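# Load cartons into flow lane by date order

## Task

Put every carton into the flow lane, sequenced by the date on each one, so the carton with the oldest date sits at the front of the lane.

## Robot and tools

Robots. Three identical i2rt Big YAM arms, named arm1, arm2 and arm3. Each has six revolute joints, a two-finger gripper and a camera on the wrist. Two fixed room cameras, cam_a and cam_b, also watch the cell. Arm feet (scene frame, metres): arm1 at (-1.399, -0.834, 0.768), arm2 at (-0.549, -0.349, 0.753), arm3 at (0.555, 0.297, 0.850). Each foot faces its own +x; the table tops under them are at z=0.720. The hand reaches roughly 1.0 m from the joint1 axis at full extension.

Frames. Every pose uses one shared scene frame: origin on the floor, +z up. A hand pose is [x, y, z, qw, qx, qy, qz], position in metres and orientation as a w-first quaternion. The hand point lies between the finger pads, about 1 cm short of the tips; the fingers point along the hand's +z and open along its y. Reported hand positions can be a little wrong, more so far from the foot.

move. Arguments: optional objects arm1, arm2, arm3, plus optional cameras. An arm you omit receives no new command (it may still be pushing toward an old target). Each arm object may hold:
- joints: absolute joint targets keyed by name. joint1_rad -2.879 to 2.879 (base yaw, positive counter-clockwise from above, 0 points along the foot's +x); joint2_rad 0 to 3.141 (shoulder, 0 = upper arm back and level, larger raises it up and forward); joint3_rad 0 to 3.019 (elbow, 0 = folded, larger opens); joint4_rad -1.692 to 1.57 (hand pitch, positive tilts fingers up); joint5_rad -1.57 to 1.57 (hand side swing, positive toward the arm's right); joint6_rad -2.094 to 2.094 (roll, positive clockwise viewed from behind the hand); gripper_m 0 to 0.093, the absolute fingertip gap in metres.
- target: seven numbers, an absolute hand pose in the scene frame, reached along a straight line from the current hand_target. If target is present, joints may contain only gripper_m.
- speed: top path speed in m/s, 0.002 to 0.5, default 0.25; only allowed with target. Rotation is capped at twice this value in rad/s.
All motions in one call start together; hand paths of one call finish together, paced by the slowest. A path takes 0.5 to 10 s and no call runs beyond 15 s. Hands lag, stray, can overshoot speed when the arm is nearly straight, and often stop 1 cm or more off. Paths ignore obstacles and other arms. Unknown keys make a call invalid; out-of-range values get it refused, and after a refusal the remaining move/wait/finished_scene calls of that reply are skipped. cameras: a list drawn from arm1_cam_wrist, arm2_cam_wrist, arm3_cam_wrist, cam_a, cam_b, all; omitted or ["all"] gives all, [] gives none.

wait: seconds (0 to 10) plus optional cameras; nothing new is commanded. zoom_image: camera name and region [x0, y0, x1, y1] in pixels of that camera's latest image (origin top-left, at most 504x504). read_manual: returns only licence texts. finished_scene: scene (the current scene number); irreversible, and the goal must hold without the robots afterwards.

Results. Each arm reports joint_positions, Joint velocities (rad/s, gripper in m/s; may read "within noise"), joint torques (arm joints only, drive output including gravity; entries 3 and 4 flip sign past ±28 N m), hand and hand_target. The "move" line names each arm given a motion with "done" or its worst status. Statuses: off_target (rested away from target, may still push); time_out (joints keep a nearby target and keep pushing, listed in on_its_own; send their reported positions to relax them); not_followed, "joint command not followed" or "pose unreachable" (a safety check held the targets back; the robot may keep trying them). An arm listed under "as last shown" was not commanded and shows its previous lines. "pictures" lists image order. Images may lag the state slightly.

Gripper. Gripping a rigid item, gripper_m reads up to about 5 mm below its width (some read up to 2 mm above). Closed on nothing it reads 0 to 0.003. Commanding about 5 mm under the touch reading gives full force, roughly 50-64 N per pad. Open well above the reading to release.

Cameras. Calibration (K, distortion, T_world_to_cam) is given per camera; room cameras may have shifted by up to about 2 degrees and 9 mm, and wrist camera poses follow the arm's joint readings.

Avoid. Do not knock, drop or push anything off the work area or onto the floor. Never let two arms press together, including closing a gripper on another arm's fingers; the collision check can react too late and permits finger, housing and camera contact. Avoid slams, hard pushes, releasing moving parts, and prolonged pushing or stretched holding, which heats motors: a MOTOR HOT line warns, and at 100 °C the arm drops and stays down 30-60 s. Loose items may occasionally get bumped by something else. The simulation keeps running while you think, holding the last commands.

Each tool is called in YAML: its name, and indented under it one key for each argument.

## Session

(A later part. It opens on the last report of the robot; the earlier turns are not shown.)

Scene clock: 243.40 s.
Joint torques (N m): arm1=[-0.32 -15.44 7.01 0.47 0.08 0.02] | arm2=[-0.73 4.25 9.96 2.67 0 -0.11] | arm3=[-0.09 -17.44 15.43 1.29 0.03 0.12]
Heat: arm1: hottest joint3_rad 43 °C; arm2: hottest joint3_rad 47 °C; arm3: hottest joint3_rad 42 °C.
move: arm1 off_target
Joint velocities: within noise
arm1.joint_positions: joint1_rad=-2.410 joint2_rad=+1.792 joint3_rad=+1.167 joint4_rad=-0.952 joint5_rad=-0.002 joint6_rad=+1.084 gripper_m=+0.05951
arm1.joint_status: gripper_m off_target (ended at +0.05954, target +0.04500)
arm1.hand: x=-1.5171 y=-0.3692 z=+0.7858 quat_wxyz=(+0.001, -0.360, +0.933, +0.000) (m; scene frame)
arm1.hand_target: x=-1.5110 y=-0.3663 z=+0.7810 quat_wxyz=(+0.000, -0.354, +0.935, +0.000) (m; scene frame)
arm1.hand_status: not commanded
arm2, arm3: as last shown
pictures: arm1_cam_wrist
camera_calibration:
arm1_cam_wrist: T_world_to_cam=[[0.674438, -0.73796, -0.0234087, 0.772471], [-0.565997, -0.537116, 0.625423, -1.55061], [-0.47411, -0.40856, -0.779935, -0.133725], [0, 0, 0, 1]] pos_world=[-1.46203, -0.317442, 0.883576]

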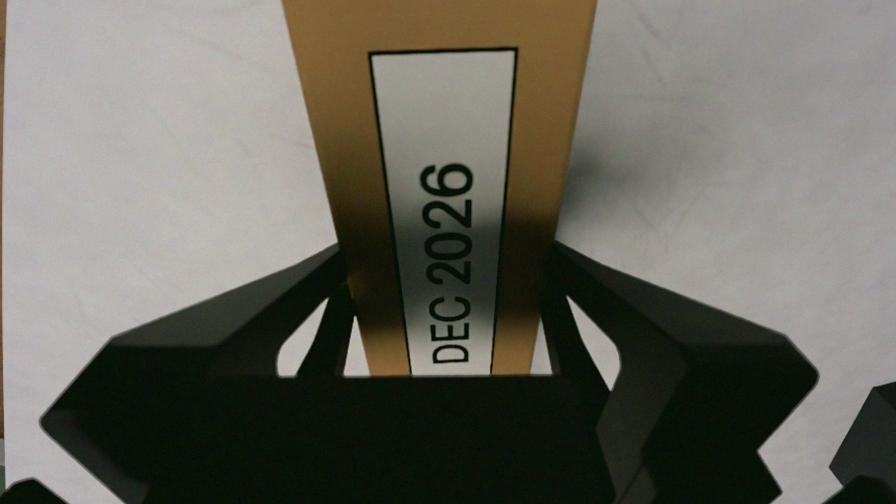

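move:
  arm1: {"target": [-1.511, -0.3660, 0.95, 0, -0.3543, 0.9351, 0], "speed": 0.2}
  arm2: {"joints": {"joint1_rad": -1.88, "joint2_rad": 1.2, "joint3_rad": 1.2, "joint4_rad": -1.0, "joint5_rad": 0.0, "joint6_rad": 0.0}}
  cameras: ["arm1_cam_wrist", "cam_a"]

zoom_image:
  camera: "cam_a"
  region: [440, 180, 560, 320]

Scene clock: 260.17 s.
Joint torques (N m): arm1=[-0.44 -16.44 13.15 -0.32 0.11 0.01] | arm2=[-0.73 -7.77 15.66 0.91 0 -0.11] | arm3=[-0.09 -17.49 15.51 1.29 0.03 0.15]
Heat: arm1: hottest joint3_rad 42 °C; arm2: hottest joint3_rad 47 °C; arm3: hottest joint3_rad 43 °C.
move: arm1 off_target; arm2 done
Joint velocities: within noise
arm1.joint_positions: joint1_rad=-2.410 joint2_rad=+1.631 joint3_rad=+1.347 joint4_rad=-1.353 joint5_rad=-0.002 joint6_rad=+1.084 gripper_m=+0.05951
arm1.joint_status: not commanded
arm1.hand: x=-1.5132 y=-0.3863 z=+0.9217 quat_wxyz=(-0.003, -0.360, +0.933, -0.031) (m; scene frame)
arm1.hand_target: x=-1.5106 y=-0.3676 z=+0.9501 quat_wxyz=(+0.000, -0.354, +0.935, +0.000) (m; scene frame)
arm1.hand_status: off_target (0.035 m and 3.6 deg from the pose sent, 0.164 m and 0.7 deg at the start)
arm2.joint_positions: joint1_rad=-1.872 joint2_rad=+1.201 joint3_rad=+1.140 joint4_rad=-0.992 joint5_rad=+0.000 joint6_rad=+0.009 gripper_m=+0.09404
arm2.joint_status: all done
arm2.hand: x=-0.2149 y=-0.0451 z=+1.0240 quat_wxyz=(-0.241, +0.343, -0.904, -0.086) (m; scene frame)
arm2.hand_target: x=-0.2040 y=-0.0401 z=+1.0538 quat_wxyz=(-0.266, +0.341, -0.897, -0.093) (m; scene frame)
arm2.hand_status: not commanded
arm3: as last shown
pictures: arm1_cam_wrist, cam_a
camera_calibration:
arm1_cam_wrist: T_world_to_cam=[[0.674228, -0.737868, 0.0311044, 0.709854], [-0.575828, -0.498859, 0.647736, -1.66331], [-0.462427, -0.454633, -0.761229, -0.0502683], [0, 0, 0, 1]] pos_world=[-1.45963, -0.328833, 1.01704]

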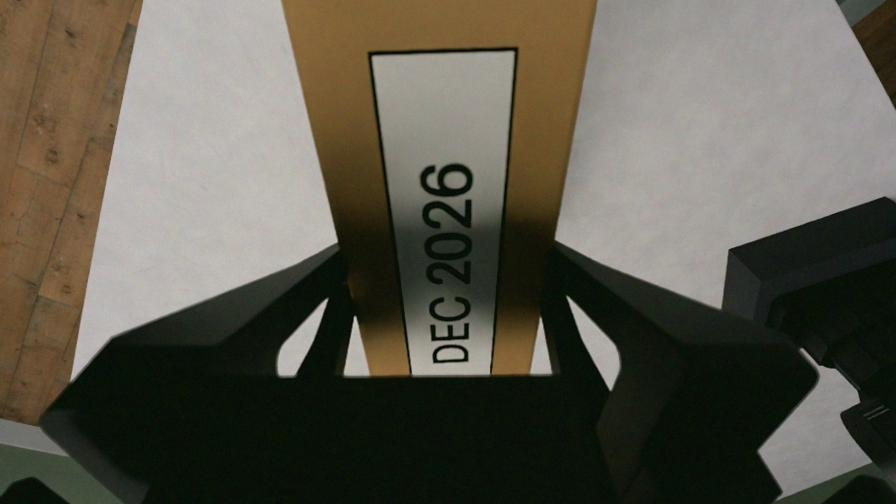

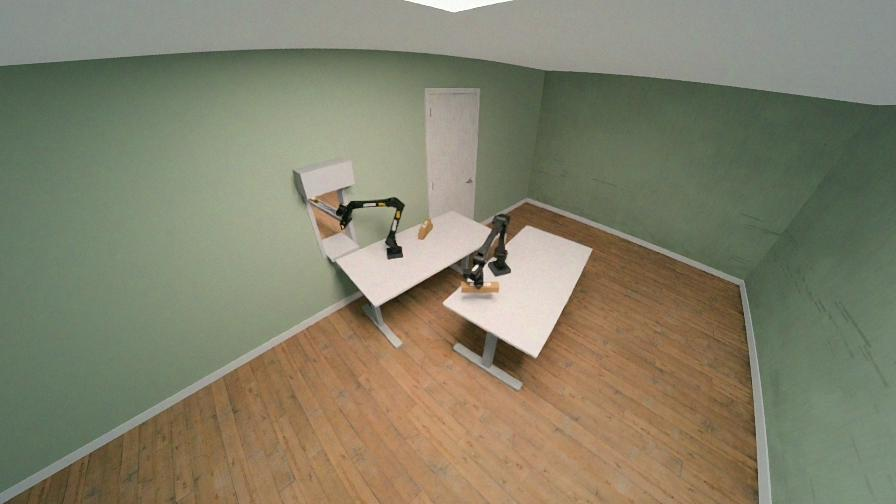

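Scaled by 3.600 from the camera's 896x504 image, which has a finer 1280x720 frame.

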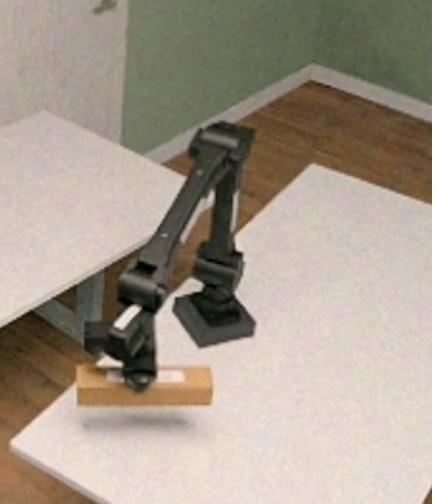

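move:
  arm1: {"joints": {"joint1_rad": 2.42, "joint2_rad": 1.653, "joint3_rad": 1.534, "joint4_rad": -1.452, "joint5_rad": 0.0, "joint6_rad": -0.384}}
  cameras: ["arm1_cam_wrist", "arm2_cam_wrist"]

zoom_image:
  camera: "arm3_cam_wrist"
  region: [0, 50, 450, 300]

Scene clock: 267.27 s.
Joint torques (N m): arm1=[1.03 -19.66 9.63 -0.31 0.01 -0.04] | arm2=[-0.73 -7.88 15.72 0.91 -0.01 -0.11] | arm3=[-0.03 -17.55 15.46 1.36 0.03 0.12]
Heat: arm1: hottest joint3_rad 43 °C; arm2: hottest joint3_rad 49 °C; arm3: hottest joint3_rad 43 °C.
move: arm1 done
Joint velocities: within noise
arm1.joint_positions: joint1_rad=+2.417 joint2_rad=+1.687 joint3_rad=+1.521 joint4_rad=-1.441 joint5_rad=+0.000 joint6_rad=-0.377 gripper_m=+0.05949
arm1.joint_status: all done
arm1.hand: x=-0.9308 y=-0.6565 z=+0.9595 quat_wxyz=(+0.016, +0.363, -0.932, -0.002) (m; scene frame)
arm1.hand_target: x=-0.9325 y=-0.6559 z=+0.9808 quat_wxyz=(-0.002, +0.367, -0.930, -0.002) (m; scene frame)
arm1.hand_status: not commanded
arm2, arm3: as last shown
pictures: arm1_cam_wrist, arm2_cam_wrist
camera_calibration:
arm1_cam_wrist: T_world_to_cam=[[0.67773, -0.734215, -0.0401249, 0.190521], [-0.541657, -0.535401, 0.648039, -1.47965], [-0.497283, -0.417461, -0.76055, 0.11636], [0, 0, 0, 1]] pos_world=[-0.872722, -0.603748, 1.05501]
arm2_cam_wrist: T_world_to_cam=[[0.659517, -0.751324, 0.0234273, 0.0818791], [-0.750214, -0.655952, 0.0831025, -0.267844], [-0.0470698, -0.072383, -0.996266, 1.12972], [0, 0, 0, 1]] pos_world=[-0.201765, -0.0324026, 1.14584]

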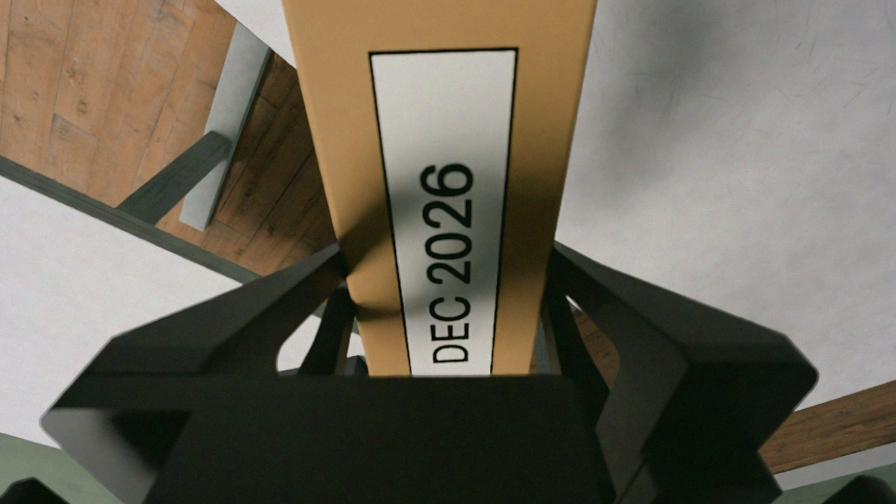

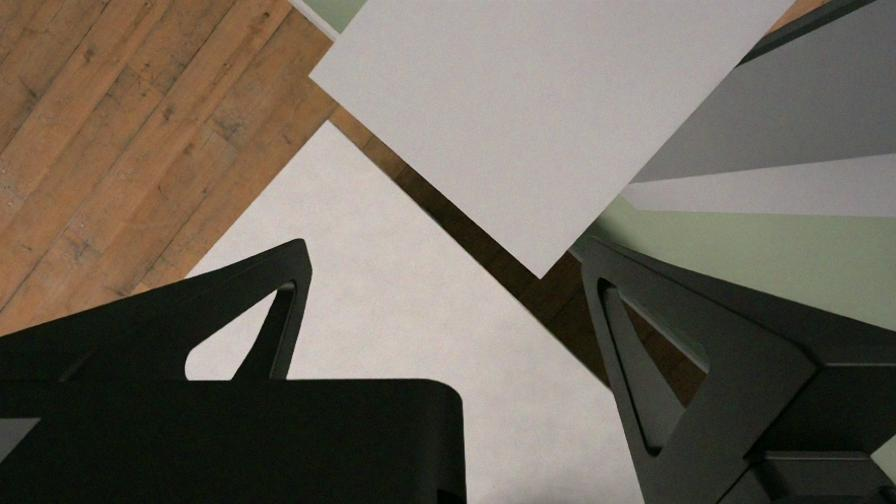

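This scene's latest camera images include none from arm3_cam_wrist. They are from: arm1_cam_wrist, arm2_cam_wrist. arm3_cam_wrist's image comes with the result of a call that names it in "cameras".

move:
  arm1: {"target": [-0.84, -0.62, 0.86, 0, -0.3665, 0.9304, 0], "speed": 0.2}
  cameras: ["arm1_cam_wrist", "arm3_cam_wrist", "cam_a"]

zoom_image:
  camera: "arm3_cam_wrist"
  region: [0, 50, 450, 300]

zoom_image:
  camera: "cam_a"
  region: [380, 180, 540, 320]

Scene clock: 278.70 s.
Joint torques (N m): arm1=[1.14 -21.71 12.68 0.16 0.11 -0.02] | arm2=[-0.73 -7.94 15.72 0.91 0 -0.11] | arm3=[-0.03 -17.67 15.49 1.33 0.02 0.12]
Heat: arm1: hottest joint3_rad 43 °C; arm2: hottest joint3_rad 52 °C; arm3: hottest joint3_rad 44 °C.
move: arm1 off_target
Joint velocities: within noise
arm1.joint_positions: joint1_rad=+2.417 joint2_rad=+1.987 joint3_rad=+1.608 joint4_rad=-1.272 joint5_rad=+0.003 joint6_rad=-0.377 gripper_m=+0.05949
arm1.joint_status: not commanded
arm1.hand: x=-0.8640 y=-0.6308 z=+0.8332 quat_wxyz=(+0.038, +0.362, -0.931, -0.001) (m; scene frame)
arm1.hand_target: x=-0.8417 y=-0.6207 z=+0.8609 quat_wxyz=(+0.000, +0.366, -0.930, +0.000) (m; scene frame)
arm1.hand_status: off_target (0.038 m and 4.4 deg from the pose sent, 0.139 m and 1.9 deg at the start)
arm2: as last shown
arm3.joint_positions: joint1_rad=+1.032 joint2_rad=+1.477 joint3_rad=+1.200 joint4_rad=-0.541 joint5_rad=+0.000 joint6_rad=-0.007 gripper_m=+0.09402
arm3.joint_status: not commanded
arm3.hand: x=+0.7263 y=-0.2664 z=+1.0802 quat_wxyz=(-0.295, -0.551, -0.749, +0.219) (m; scene frame)
arm3.hand_target: x=+0.7281 y=-0.2761 z=+1.0999 quat_wxyz=(-0.308, -0.550, -0.742, +0.227) (m; scene frame)
arm3.hand_status: not commanded
pictures: arm1_cam_wrist, arm3_cam_wrist, cam_a
camera_calibration:
arm1_cam_wrist: T_world_to_cam=[[0.676048, -0.734848, -0.0543794, 0.169124], [-0.514608, -0.523672, 0.67893, -1.34283], [-0.527388, -0.431005, -0.732186, 0.0059776], [0, 0, 0, 1]] pos_world=[-0.802212, -0.576344, 0.92526]
arm3_cam_wrist: T_world_to_cam=[[-0.957623, -0.287853, -0.00993592, 0.630429], [-0.284881, 0.951691, -0.114573, 0.586089], [0.0424362, -0.106887, -0.993365, 1.13678], [0, 0, 0, 1]] pos_world=[0.722439, -0.254797, 1.20265]

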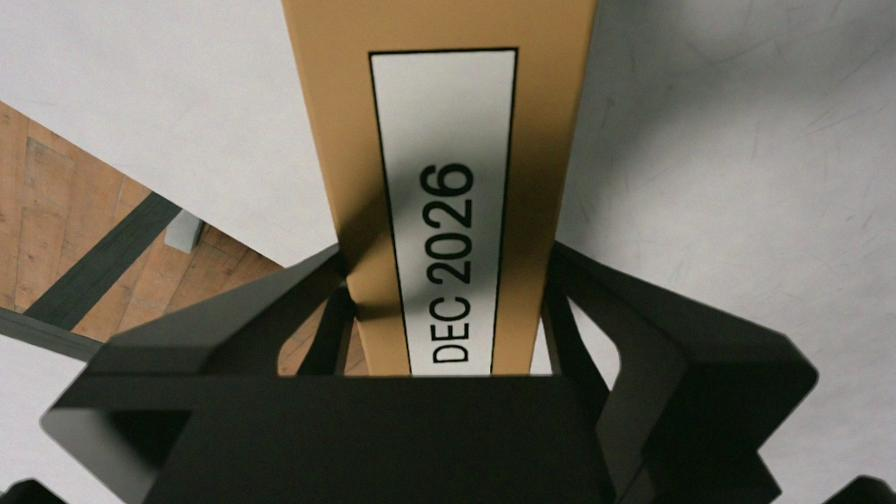

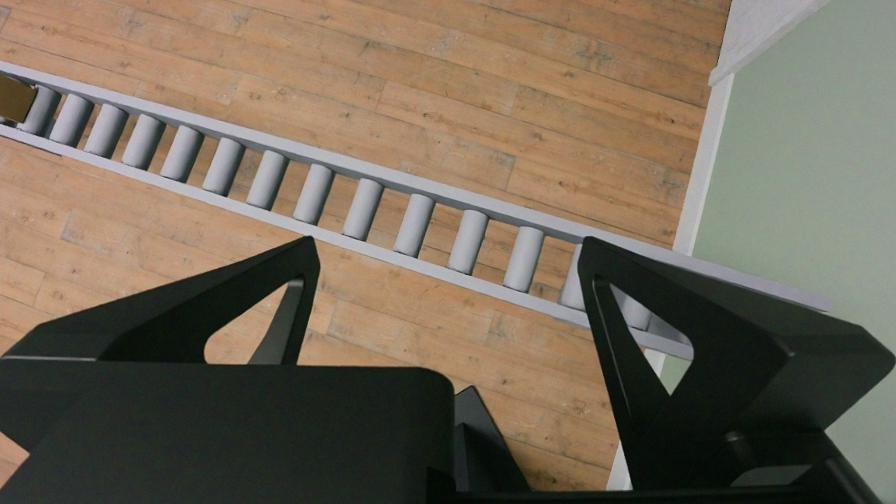

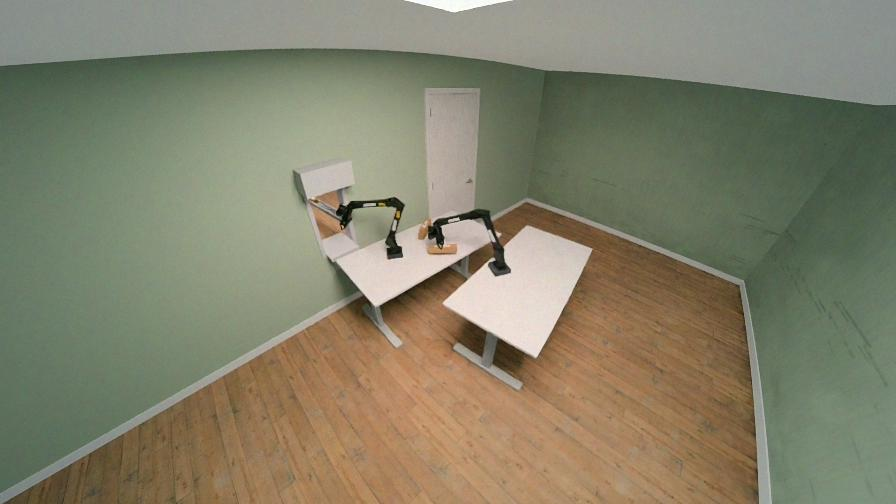

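Scaled by 1.120 from the camera's 896x504 image, which has a finer 1280x720 frame.

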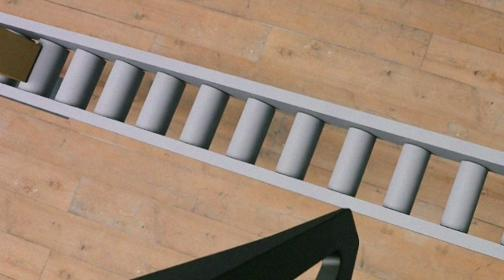

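Scaled by 3.150 from the camera's 896x504 image, which has a finer 1280x720 frame.

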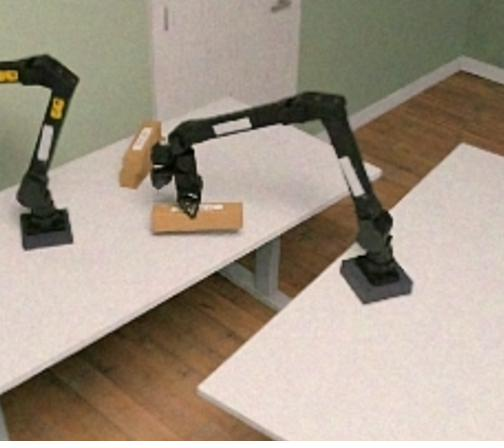

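move:
  arm1: {"target": [-0.818, -0.610, 0.825, 0.0357, -0.3662, 0.9297, 0.0141], "speed": 0.12}
  cameras: ["arm1_cam_wrist"]

Scene clock: 287.10 s.
Joint torques (N m): arm1=[0.67 -22.83 11.15 0.44 -0.11 -0.06] | arm2=[-0.67 -7.88 15.73 0.91 0 -0.11] | arm3=[-0.09 -17.49 15.46 1.31 0.03 0.14]
Heat: arm1: hottest joint3_rad 44 °C; arm2: hottest joint3_rad 53 °C; arm3: hottest joint3_rad 44 °C.
move: arm1 off_target
Joint velocities: within noise
arm1.joint_positions: joint1_rad=+2.417 joint2_rad=+2.041 joint3_rad=+1.608 joint4_rad=-1.137 joint5_rad=-0.022 joint6_rad=-0.378 gripper_m=+0.05949
arm1.joint_status: not commanded
arm1.hand: x=-0.8386 y=-0.6164 z=+0.8012 quat_wxyz=(-0.002, +0.363, -0.932, -0.013) (m; scene frame)
arm1.hand_target: x=-0.8190 y=-0.6105 z=+0.8257 quat_wxyz=(-0.036, +0.366, -0.930, -0.014) (m; scene frame)
arm1.hand_status: off_target (0.032 m and 3.8 deg from the pose sent, 0.051 m and 8.6 deg at the start)
arm2, arm3: as last shown
pictures: arm1_cam_wrist
camera_calibration:
arm1_cam_wrist: T_world_to_cam=[[0.67938, -0.732252, -0.0474286, 0.159635], [-0.557786, -0.557347, 0.615011, -1.30631], [-0.476778, -0.391372, -0.78709, 0.11298], [0, 0, 0, 1]] pos_world=[-0.783227, -0.566956, 0.899891]

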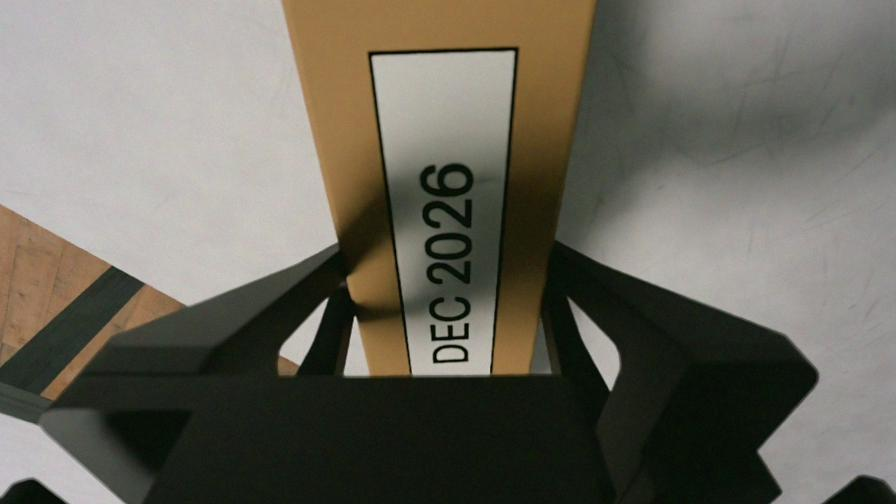

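move:
  arm1: {"target": [-0.818, -0.610, 0.808, 0.0357, -0.3662, 0.9297, 0.0141], "speed": 0.08}
  cameras: []

move:
  arm1: {"target": [-0.818, -0.610, 0.798, 0.0357, -0.3662, 0.9297, 0.0141], "speed": 0.08}
  cameras: ["cam_a"]

zoom_image:
  camera: "cam_a"
  region: [400, 200, 500, 280]

Scene clock: 292.87 s.
Joint torques (N m): arm1=[0.62 -21.48 9.94 0.62 -0.11 -0.07] | arm2=[-0.67 -7.88 15.72 0.92 0 -0.11] | arm3=[0.03 -17.67 15.47 1.36 0.02 0.13]
Heat: arm1: hottest joint3_rad 44 °C; arm2: hottest joint3_rad 54 °C; arm3: hottest joint3_rad 44 °C.
move: arm1 off_target
Joint velocities: within noise
arm1.joint_positions: joint1_rad=+2.417 joint2_rad=+2.047 joint3_rad=+1.608 joint4_rad=-1.105 joint5_rad=-0.022 joint6_rad=-0.379 gripper_m=+0.05949
arm1.joint_status: not commanded
arm1.hand: x=-0.8318 y=-0.6138 z=+0.7980 quat_wxyz=(-0.016, +0.363, -0.931, -0.013) (m; scene frame)
arm1.hand_target: x=-0.8183 y=-0.6103 z=+0.8083 quat_wxyz=(-0.036, +0.366, -0.930, -0.014) (m; scene frame)
arm1.hand_status: off_target (0.017 m and 2.3 deg from the pose sent, 0.023 m and 3.9 deg at the start)
arm2, arm3: as last shown
pictures: none
No camera images: "cameras" was empty.

Scene clock: 293.83 s.
Joint torques (N m): arm1=[0.67 -20.95 9.18 1.14 -0.11 -0.06] | arm2=[-0.73 -7.94 15.73 0.91 0 -0.11] | arm3=[-0.15 -17.55 15.49 1.32 0.03 0.13]
Heat: arm1: hottest joint3_rad 44 °C; arm2: hottest joint3_rad 55 °C; arm3: hottest joint3_rad 44 °C.
move: arm1 off_target
Joint velocities: within noise
arm1.joint_positions: joint1_rad=+2.417 joint2_rad=+2.050 joint3_rad=+1.608 joint4_rad=-1.098 joint5_rad=-0.022 joint6_rad=-0.379 gripper_m=+0.05949
arm1.joint_status: not commanded
arm1.hand: x=-0.8306 y=-0.6133 z=+0.7965 quat_wxyz=(-0.018, +0.363, -0.931, -0.013) (m; scene frame)
arm1.hand_target: x=-0.8182 y=-0.6102 z=+0.7983 quat_wxyz=(-0.036, +0.366, -0.930, -0.014) (m; scene frame)
arm1.hand_status: off_target (0.013 m and 2.1 deg from the pose sent, 0.014 m and 2.3 deg at the start)
arm2, arm3: as last shown
pictures: cam_a

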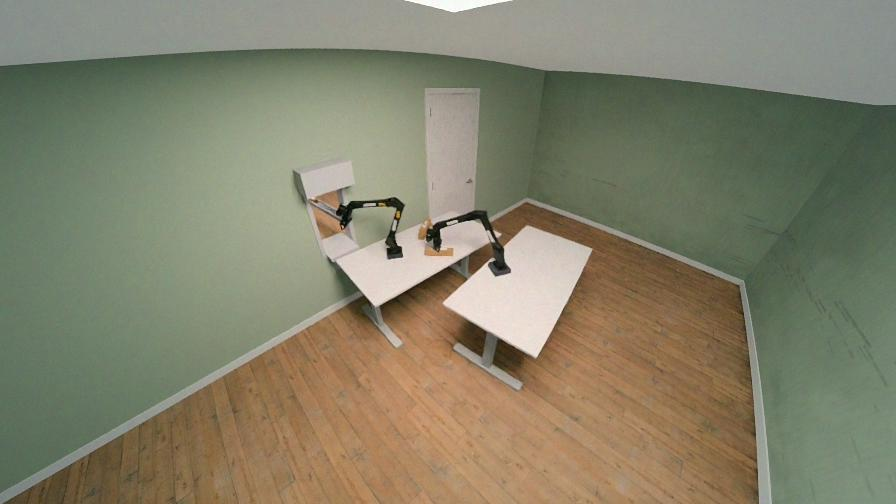

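Scaled by 5.040 from the camera's 896x504 image, which has a finer 1280x720 frame.

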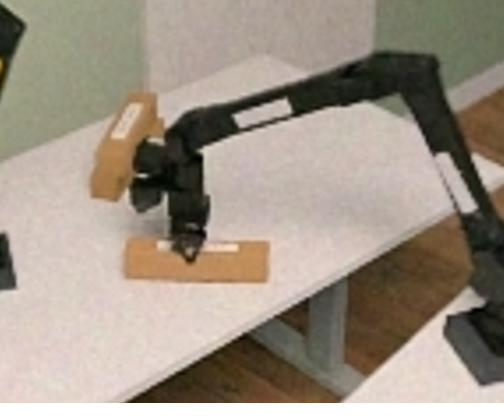

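move:
  arm1: {"joints": {"gripper_m": 0.094}}
  cameras: ["arm1_cam_wrist"]

Scene clock: 296.87 s.
Joint torques (N m): arm1=[0.73 -21.19 9.33 0.64 -0.03 -0.06] | arm2=[-0.67 -7.94 15.73 0.92 0 -0.11] | arm3=[0.03 -17.61 15.46 1.32 0.02 0.12]
Heat: arm1: hottest joint3_rad 44 °C; arm2: hottest joint3_rad 55 °C; arm3: hottest joint3_rad 44 °C.
move: arm1 done
Joint velocities: within noise
arm1.joint_positions: joint1_rad=+2.417 joint2_rad=+2.050 joint3_rad=+1.608 joint4_rad=-1.083 joint5_rad=-0.024 joint6_rad=-0.379 gripper_m=+0.09379
arm1.joint_status: all done
arm1.hand: x=-0.8272 y=-0.6117 z=+0.7964 quat_wxyz=(-0.025, +0.364, -0.931, -0.014) (m; scene frame)
arm1.hand_target: x=-0.8182 y=-0.6102 z=+0.7984 quat_wxyz=(-0.036, +0.366, -0.930, -0.014) (m; scene frame)
arm1.hand_status: not commanded
arm2, arm3: as last shown
pictures: arm1_cam_wrist
camera_calibration:
arm1_cam_wrist: T_world_to_cam=[[0.681492, -0.731111, -0.0323153, 0.145571], [-0.582197, -0.568381, 0.581369, -1.29456], [-0.443413, -0.377385, -0.812998, 0.173337], [0, 0, 0, 1]] pos_world=[-0.776035, -0.56396, 0.898245]

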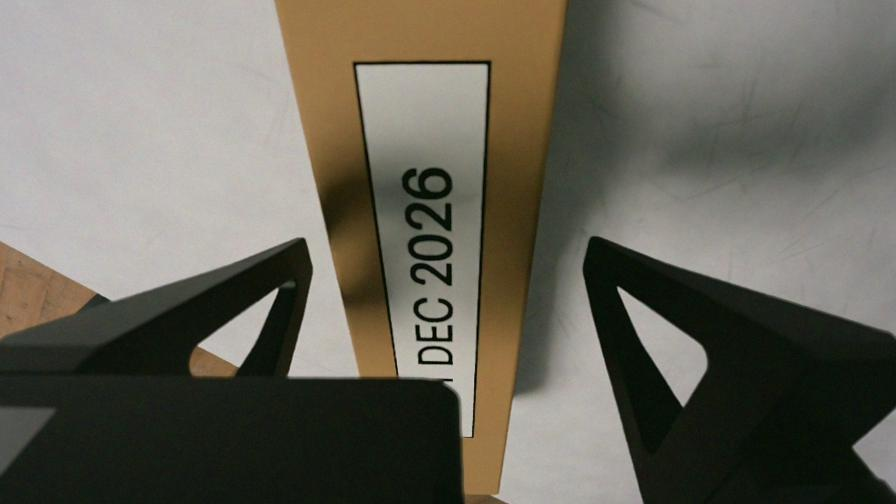

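move:
  arm1: {"target": [-0.818, -0.610, 0.96, 0, -0.3665, 0.9304, 0], "speed": 0.25}
  arm2: {"joints": {"joint1_rad": 0.2, "joint2_rad": 1.0, "joint3_rad": 0.97, "joint4_rad": -0.75, "joint5_rad": 0.0, "joint6_rad": 0.0}}
  cameras: []

move:
  arm1: {"joints": {"joint1_rad": 0.2, "joint2_rad": 0.6, "joint3_rad": 1.2, "joint4_rad": -1.2, "joint5_rad": 0.0, "joint6_rad": 0.0}}
  arm2: {"joints": {"joint1_rad": 1.29, "joint2_rad": 1.0, "joint3_rad": 0.97, "joint4_rad": -0.75, "joint5_rad": 0.0, "joint6_rad": 0.0}}
  cameras: ["arm2_cam_wrist", "cam_a"]

Scene clock: 307.73 s.
Joint torques (N m): arm1=[1.44 -20.84 12.97 -0.25 0.11 0.03] | arm2=[0.62 -5.07 10.14 2.13 0.01 -0.11] | arm3=[0.09 -17.73 15.46 1.33 0.04 0.11]
Heat: arm1: hottest joint3_rad 44 °C; arm2: hottest joint3_rad 56 °C; arm3: hottest joint3_rad 45 °C.
move: arm1 off_target; arm2 done
Joint velocities: within noise
arm1.joint_positions: joint1_rad=+2.417 joint2_rad=+1.988 joint3_rad=+1.918 joint4_rad=-1.536 joint5_rad=+0.002 joint6_rad=-0.379 gripper_m=+0.09386
arm1.joint_status: not commanded
arm1.hand: x=-0.8293 y=-0.6180 z=+0.9467 quat_wxyz=(+0.016, +0.364, -0.931, -0.001) (m; scene frame)
arm1.hand_target: x=-0.8188 y=-0.6104 z=+0.9600 quat_wxyz=(+0.000, +0.366, -0.930, +0.000) (m; scene frame)
arm1.hand_status: off_target (0.019 m and 1.9 deg from the pose sent, 0.164 m and 3.3 deg at the start)
arm2.joint_positions: joint1_rad=+0.191 joint2_rad=+1.000 joint3_rad=+0.986 joint4_rad=-0.759 joint5_rad=-0.001 joint6_rad=+0.009 gripper_m=+0.09404
arm2.joint_status: all done
arm2.hand: x=-0.9577 y=-0.1979 z=+1.0564 quat_wxyz=(-0.061, +0.909, -0.165, -0.378) (m; scene frame)
arm2.hand_target: x=-0.9577 y=-0.2018 z=+1.0490 quat_wxyz=(-0.060, +0.912, -0.158, -0.374) (m; scene frame)
arm2.hand_status: not commanded
arm3: as last shown
pictures: none
No camera images: "cameras" was empty.

Scene clock: 309.93 s.
Joint torques (N m): arm1=[-0.56 0.5 9.35 1.68 0 0.11] | arm2=[0.56 -4.95 10.15 2.13 0.01 -0.1] | arm3=[-0.09 -17.55 15.46 1.29 0.03 0.12]
Heat: arm1: hottest joint3_rad 44 °C; arm2: hottest joint3_rad 55 °C; arm3: hottest joint3_rad 45 °C.
move: arm1 done; arm2 done
Joint velocities: within noise
arm1.joint_positions: joint1_rad=+0.217 joint2_rad=+0.596 joint3_rad=+1.195 joint4_rad=-1.207 joint5_rad=+0.002 joint6_rad=-0.007 gripper_m=+0.09391
arm1.joint_status: all done
arm1.hand: x=-1.4692 y=-1.0909 z=+1.2404 quat_wxyz=(-0.278, -0.703, -0.541, +0.367) (m; scene frame)
arm1.hand_target: x=-1.4738 y=-1.0918 z=+1.2433 quat_wxyz=(-0.279, -0.708, -0.532, +0.371) (m; scene frame)
arm1.hand_status: not commanded
arm2.joint_positions: joint1_rad=+1.281 joint2_rad=+1.000 joint3_rad=+0.986 joint4_rad=-0.759 joint5_rad=-0.001 joint6_rad=+0.009 gripper_m=+0.09404
arm2.joint_status: all done
arm2.hand: x=-0.8704 y=-0.6373 z=+1.0623 quat_wxyz=(+0.149, +0.861, +0.328, -0.359) (m; scene frame)
arm2.hand_target: x=-0.8670 y=-0.6392 z=+1.0549 quat_wxyz=(+0.148, +0.859, +0.335, -0.356) (m; scene frame)
arm2.hand_status: not commanded
arm3: as last shown
pictures: arm2_cam_wrist, cam_a
camera_calibration:
arm2_cam_wrist: T_world_to_cam=[[-0.667225, 0.744799, -0.00919235, -0.0982324], [0.731529, 0.652913, -0.19639, 1.2695], [-0.14027, -0.137761, -0.980483, 0.954571], [0, 0, 0, 1]] pos_world=[-0.860319, -0.624205, 1.18435]

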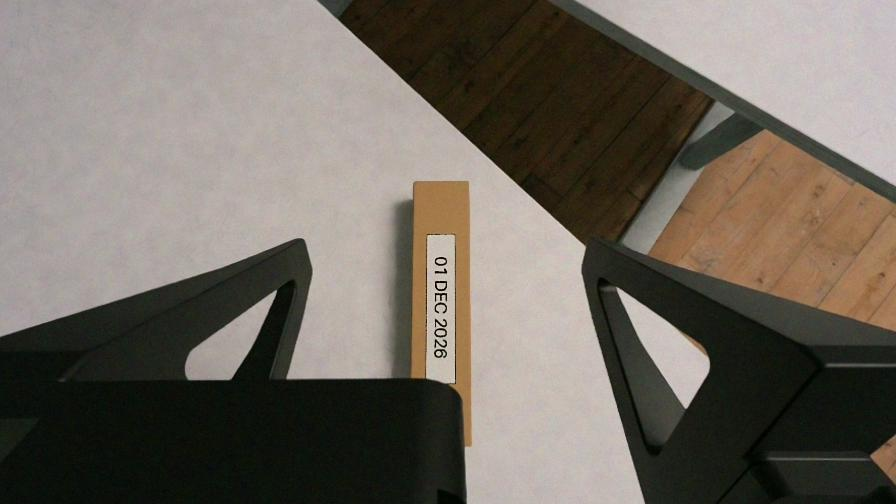

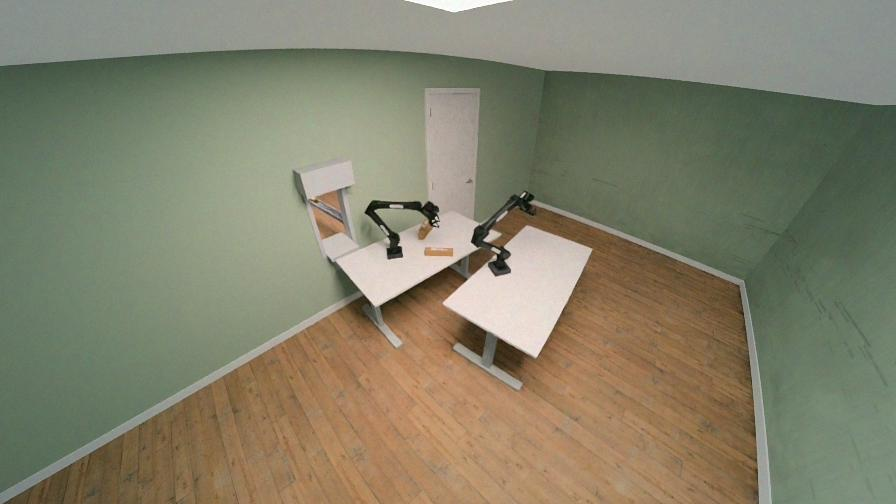

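move:
  arm2: {"target": [-0.874, -0.650, 0.87, 0, 0.9354, 0.3535, 0], "speed": 0.25}
  cameras: ["arm2_cam_wrist"]

Scene clock: 320.70 s.
Joint torques (N m): arm1=[-0.56 0.44 9.33 1.69 0 0.11] | arm2=[0.85 -10.7 13.29 -0.32 0.02 0.09] | arm3=[0.15 -17.55 15.45 1.28 0.02 0.13]
Heat: arm1: hottest joint3_rad 44 °C; arm2: hottest joint3_rad 54 °C; arm3: hottest joint3_rad 45 °C.
move: arm2 off_target
Joint velocities: within noise
arm1, arm3: as last shown
arm1.hand: x=-1.4693 y=-1.0909 z=+1.2404 quat_wxyz=(-0.278, -0.703, -0.541, +0.367) (m; scene frame)
arm1.hand_target: x=-1.4739 y=-1.0918 z=+1.2433 quat_wxyz=(-0.279, -0.708, -0.532, +0.371) (m; scene frame)
arm2.joint_positions: joint1_rad=+1.285 joint2_rad=+1.560 joint3_rad=+1.124 joint4_rad=-1.169 joint5_rad=+0.013 joint6_rad=+0.024 gripper_m=+0.09404
arm2.joint_status: not commanded
arm2.hand: x=-0.8627 y=-0.6333 z=+0.8565 quat_wxyz=(-0.005, +0.935, +0.353, +0.015) (m; scene frame)
arm2.hand_target: x=-0.8733 y=-0.6495 z=+0.8703 quat_wxyz=(+0.001, +0.935, +0.354, +0.000) (m; scene frame)
arm2.hand_status: off_target (0.024 m and 1.9 deg from the pose sent, 0.193 m and 45.8 deg at the start)
pictures: arm2_cam_wrist
camera_calibration:
arm2_cam_wrist: T_world_to_cam=[[-0.665211, 0.74656, 0.0119358, -0.113236], [0.606525, 0.530974, 0.591772, 0.360638], [0.435455, 0.400892, -0.806017, 1.44283], [0, 0, 0, 1]] pos_world=[-0.92235, -0.685372, 0.950882]

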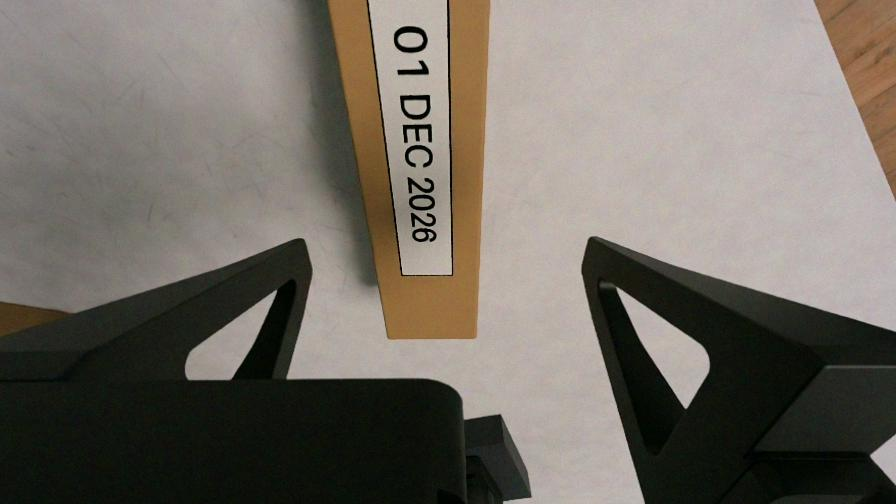

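move:
  arm2: {"target": [-0.869, -0.660, 0.785, 0, 0.9354, 0.3535, 0], "speed": 0.2}
  cameras: ["arm2_cam_wrist"]

Scene clock: 332.90 s.
Joint torques (N m): arm1=[-0.56 0.5 9.35 1.68 0 0.11] | arm2=[0.79 -11.69 7.86 0.77 0.05 0.08] | arm3=[0.32 -17.55 15.47 1.31 0.02 0.11]
Heat: arm1: hottest joint3_rad 44 °C; arm2: hottest joint3_rad 55 °C; arm3: hottest joint3_rad 45 °C.
move: arm2 done
Joint velocities: within noise
arm1: as last shown
arm2.joint_positions: joint1_rad=+1.306 joint2_rad=+1.680 joint3_rad=+1.082 joint4_rad=-0.966 joint5_rad=+0.013 joint6_rad=+0.045 gripper_m=+0.09404
arm2.joint_status: not commanded
arm2.hand: x=-0.8733 y=-0.6575 z=+0.7921 quat_wxyz=(+0.002, +0.935, +0.353, -0.003) (m; scene frame)
arm2.hand_target: x=-0.8689 y=-0.6598 z=+0.7851 quat_wxyz=(+0.000, +0.935, +0.353, +0.000) (m; scene frame)
arm2.hand_status: done (0.009 m and 0.4 deg from the pose sent, 0.077 m and 1.9 deg at the start)
arm3.joint_positions: joint1_rad=+1.032 joint2_rad=+1.477 joint3_rad=+1.200 joint4_rad=-0.541 joint5_rad=+0.000 joint6_rad=-0.007 gripper_m=+0.09402
arm3.joint_status: not commanded
arm3.hand: x=+0.7263 y=-0.2664 z=+1.0802 quat_wxyz=(-0.295, -0.551, -0.749, +0.219) (m; scene frame)
arm3.hand_target: x=+0.7281 y=-0.2761 z=+1.0999 quat_wxyz=(-0.308, -0.550, -0.742, +0.227) (m; scene frame)
arm3.hand_status: not commanded
pictures: arm2_cam_wrist
camera_calibration:
arm2_cam_wrist: T_world_to_cam=[[-0.664748, 0.746986, 0.0110657, -0.100135], [0.623438, 0.546518, 0.559145, 0.468843], [0.411626, 0.378589, -0.828996, 1.38795], [0, 0, 0, 1]] pos_world=[-0.930174, -0.706894, 0.889561]

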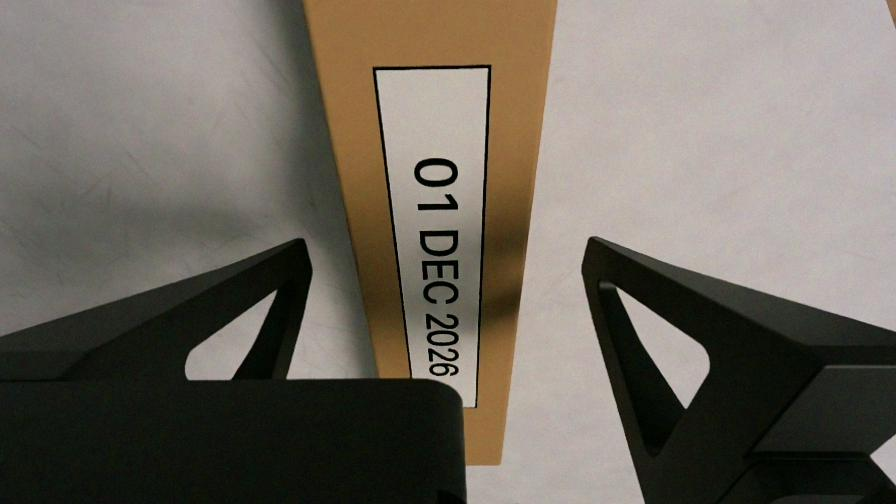

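move:
  arm2: {"target": [-0.864, -0.658, 0.758, 0, 0.9354, 0.3535, 0], "speed": 0.15}
  cameras: ["arm2_cam_wrist"]

Scene clock: 339.10 s.
Joint torques (N m): arm1=[-0.56 0.44 9.33 1.69 0 0.11] | arm2=[0.85 -11.46 7.27 0.79 0.05 0.11] | arm3=[0.09 -17.67 15.45 1.35 0.02 0.12]
Heat: arm1: hottest joint3_rad 44 °C; arm2: hottest joint3_rad 54 °C; arm3: hottest joint3_rad 45 °C.
move: arm2 off_target
Joint velocities: within noise
arm1, arm3: as last shown
arm2.joint_positions: joint1_rad=+1.310 joint2_rad=+1.710 joint3_rad=+1.045 joint4_rad=-0.890 joint5_rad=+0.013 joint6_rad=+0.048 gripper_m=+0.09404
arm2.joint_status: not commanded
arm2.hand: x=-0.8709 y=-0.6575 z=+0.7683 quat_wxyz=(+0.004, +0.936, +0.353, -0.007) (m; scene frame)
arm2.hand_target: x=-0.8640 y=-0.6578 z=+0.7583 quat_wxyz=(+0.000, +0.935, +0.354, +0.000) (m; scene frame)
arm2.hand_status: off_target (0.012 m and 1.0 deg from the pose sent, 0.035 m and 0.5 deg at the start)
pictures: arm2_cam_wrist
camera_calibration:
arm2_cam_wrist: T_world_to_cam=[[-0.663945, 0.747706, 0.0106045, -0.0967546], [0.6276, 0.549472, 0.551542, 0.492047], [0.406564, 0.372849, -0.83408, 1.36296], [0, 0, 0, 1]] pos_world=[-0.927179, -0.7062, 0.866457]

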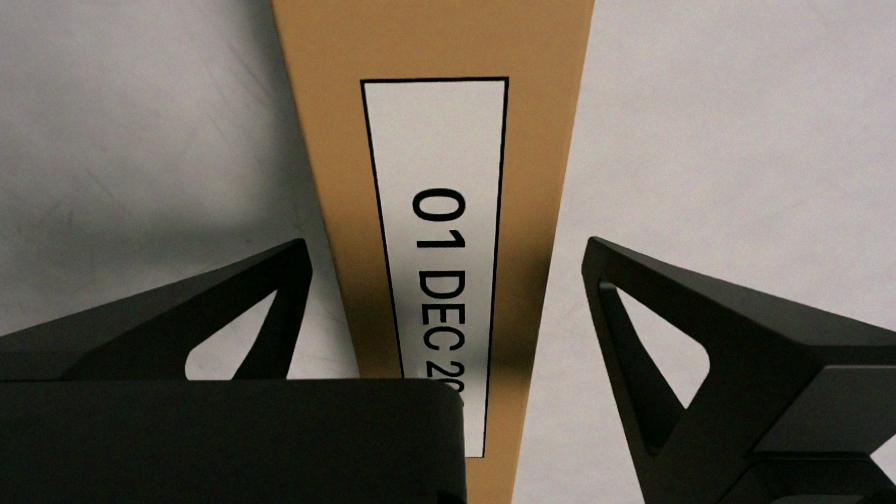

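move:
  arm2: {"joints": {"gripper_m": 0.045}}
  cameras: []

move:
  arm2: {"target": [-0.864, -0.658, 0.96, 0, 0.9354, 0.3535, 0], "speed": 0.25}
  cameras: ["arm2_cam_wrist"]

Scene clock: 344.23 s.
Joint torques (N m): arm1=[-0.56 0.5 9.35 1.68 0 0.11] | arm2=[0.79 -11.46 7.21 0.79 0.06 0.09] | arm3=[0.15 -17.55 15.5 1.29 0.03 0.12]
Heat: arm1: hottest joint3_rad 44 °C; arm2: hottest joint3_rad 53 °C; arm3: hottest joint3_rad 45 °C.
move: arm2 off_target
Joint velocities: within noise
arm1, arm3: as last shown
arm2.joint_positions: joint1_rad=+1.311 joint2_rad=+1.710 joint3_rad=+1.045 joint4_rad=-0.890 joint5_rad=+0.013 joint6_rad=+0.049 gripper_m=+0.06093
arm2.joint_status: gripper_m off_target (ended at +0.06096, target +0.04500)
arm2.hand: x=-0.8706 y=-0.6579 z=+0.7683 quat_wxyz=(+0.004, +0.935, +0.353, -0.008) (m; scene frame)
arm2.hand_target: x=-0.8640 y=-0.6578 z=+0.7583 quat_wxyz=(+0.000, +0.935, +0.353, +0.000) (m; scene frame)
arm2.hand_status: not commanded
pictures: none
No camera images: "cameras" was empty.

Scene clock: 345.90 s.
Joint torques (N m): arm1=[-0.62 0.44 9.35 1.68 0 0.11] | arm2=[0.91 -11.05 15.21 -0.28 0.02 0.09] | arm3=[0.03 -17.67 15.45 1.29 0.02 0.12]
Heat: arm1: hottest joint3_rad 44 °C; arm2: hottest joint3_rad 53 °C; arm3: hottest joint3_rad 46 °C.
move: arm2 off_target
Joint velocities: within noise
arm1, arm3: as last shown
arm2.joint_positions: joint1_rad=+1.316 joint2_rad=+1.497 joint3_rad=+1.272 joint4_rad=-1.401 joint5_rad=+0.013 joint6_rad=+0.055 gripper_m=+0.06093
arm2.joint_status: not commanded
arm2.hand: x=-0.8522 y=-0.6397 z=+0.9360 quat_wxyz=(-0.010, +0.935, +0.353, +0.025) (m; scene frame)
arm2.hand_target: x=-0.8629 y=-0.6569 z=+0.9601 quat_wxyz=(+0.001, +0.935, +0.353, +0.000) (m; scene frame)
arm2.hand_status: off_target (0.032 m and 3.1 deg from the pose sent, 0.192 m and 1.0 deg at the start)
pictures: arm2_cam_wrist
camera_calibration:
arm2_cam_wrist: T_world_to_cam=[[-0.665098, 0.746624, 0.0140446, -0.104235], [0.597857, 0.521118, 0.609099, 0.280739], [0.447449, 0.413508, -0.792969, 1.51094], [0, 0, 0, 1]] pos_world=[-0.913238, -0.693259, 1.02859]

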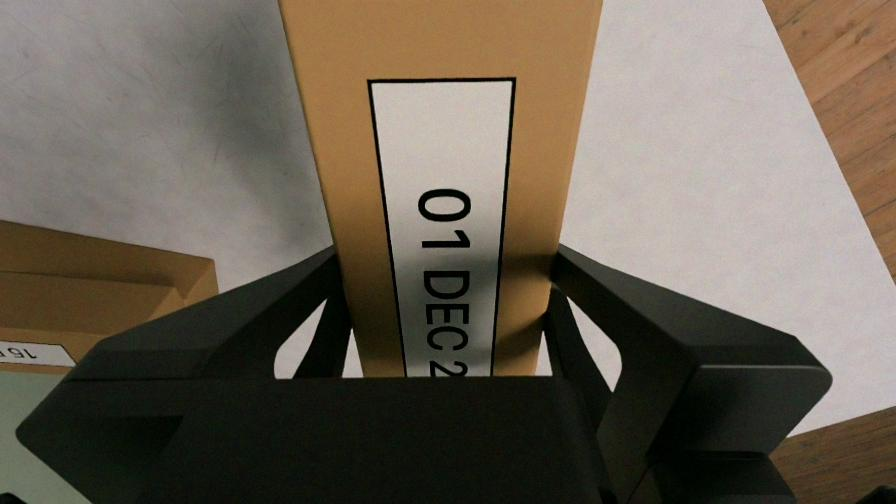

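move:
  arm2: {"joints": {"joint1_rad": -2.03, "joint5_rad": 0.0, "joint6_rad": 0.0}}
  cameras: ["arm2_cam_wrist", "cam_a", "arm3_cam_wrist"]

Scene clock: 357.67 s.
Joint torques (N m): arm1=[-0.56 0.44 9.35 1.68 0 0.11] | arm2=[-0.21 -13.27 12.7 -0.24 -0.08 -0.11] | arm3=[-0.09 -17.73 15.51 1.36 0.03 0.11]
Heat: arm1: hottest joint3_rad 44 °C; arm2: hottest joint3_rad 53 °C; arm3: hottest joint3_rad 46 °C.
move: arm2 done
Joint velocities: within noise
arm1, arm3: as last shown
arm2.joint_positions: joint1_rad=-2.030 joint2_rad=+1.518 joint3_rad=+1.304 joint4_rad=-1.402 joint5_rad=+0.001 joint6_rad=+0.009 gripper_m=+0.06104
arm2.joint_status: all done
arm2.hand: x=-0.1870 y=-0.1135 z=+0.9392 quat_wxyz=(+0.019, +0.278, -0.960, +0.014) (m; scene frame)
arm2.hand_target: x=-0.1802 y=-0.1087 z=+0.9601 quat_wxyz=(-0.003, +0.282, -0.959, +0.007) (m; scene frame)
arm2.hand_status: not commanded
pictures: arm2_cam_wrist, arm3_cam_wrist, cam_a
camera_calibration:
arm2_cam_wrist: T_world_to_cam=[[0.538605, -0.842047, 0.0293322, -0.0243614], [-0.682944, -0.415919, 0.6005, -0.730954], [-0.493449, -0.343465, -0.799087, 0.742153], [0, 0, 0, 1]] pos_world=[-0.119865, -0.0696279, 1.0327]
arm3_cam_wrist: T_world_to_cam=[[-0.957623, -0.287853, -0.00993592, 0.630429], [-0.284881, 0.951691, -0.114573, 0.586089], [0.0424362, -0.106887, -0.993365, 1.13678], [0, 0, 0, 1]] pos_world=[0.722439, -0.254797, 1.20265]

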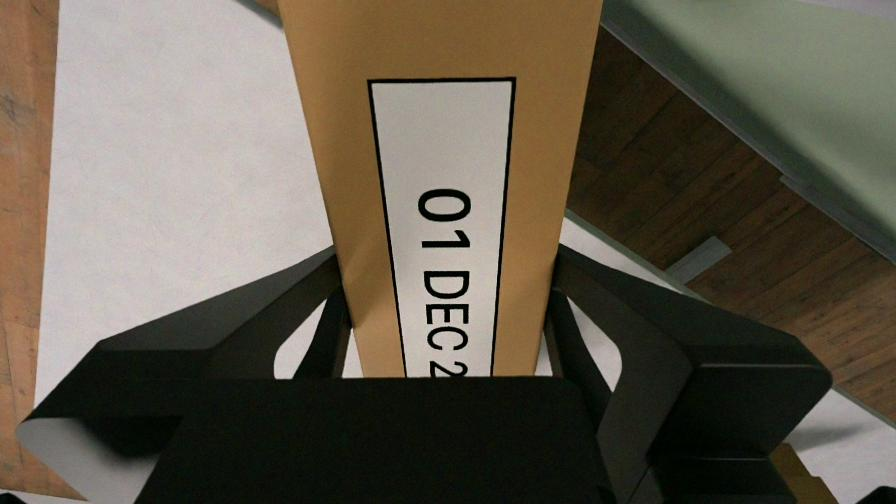

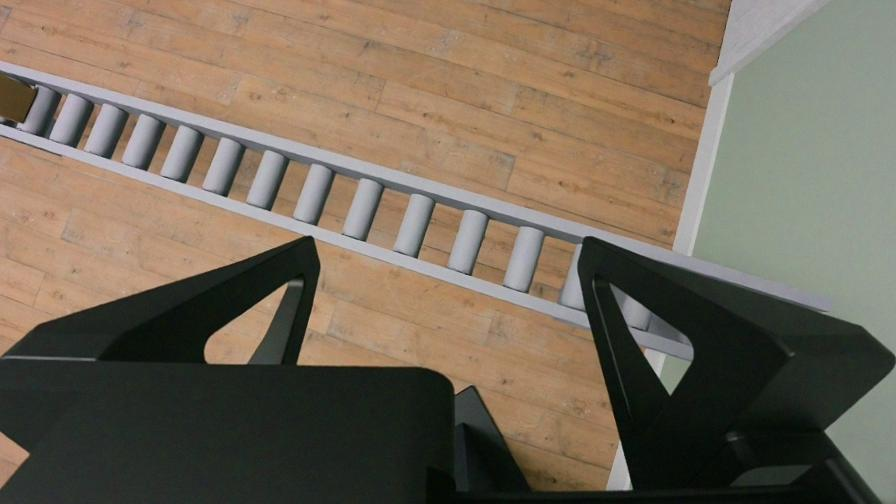

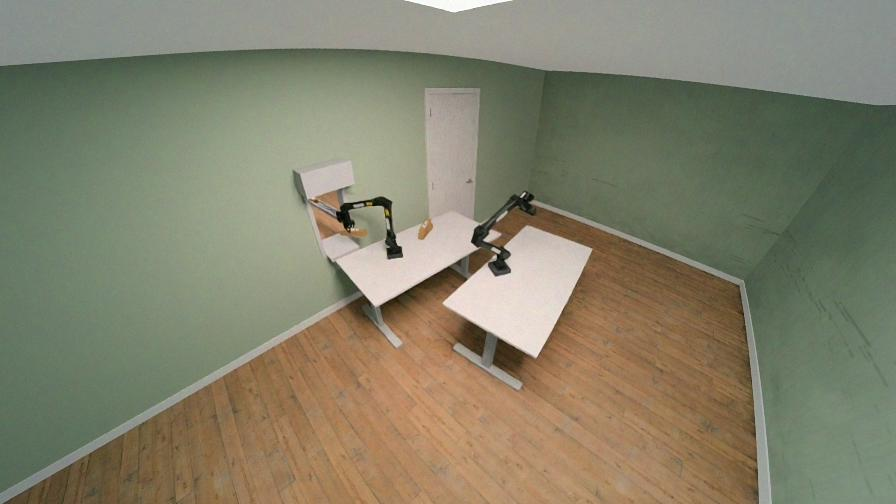

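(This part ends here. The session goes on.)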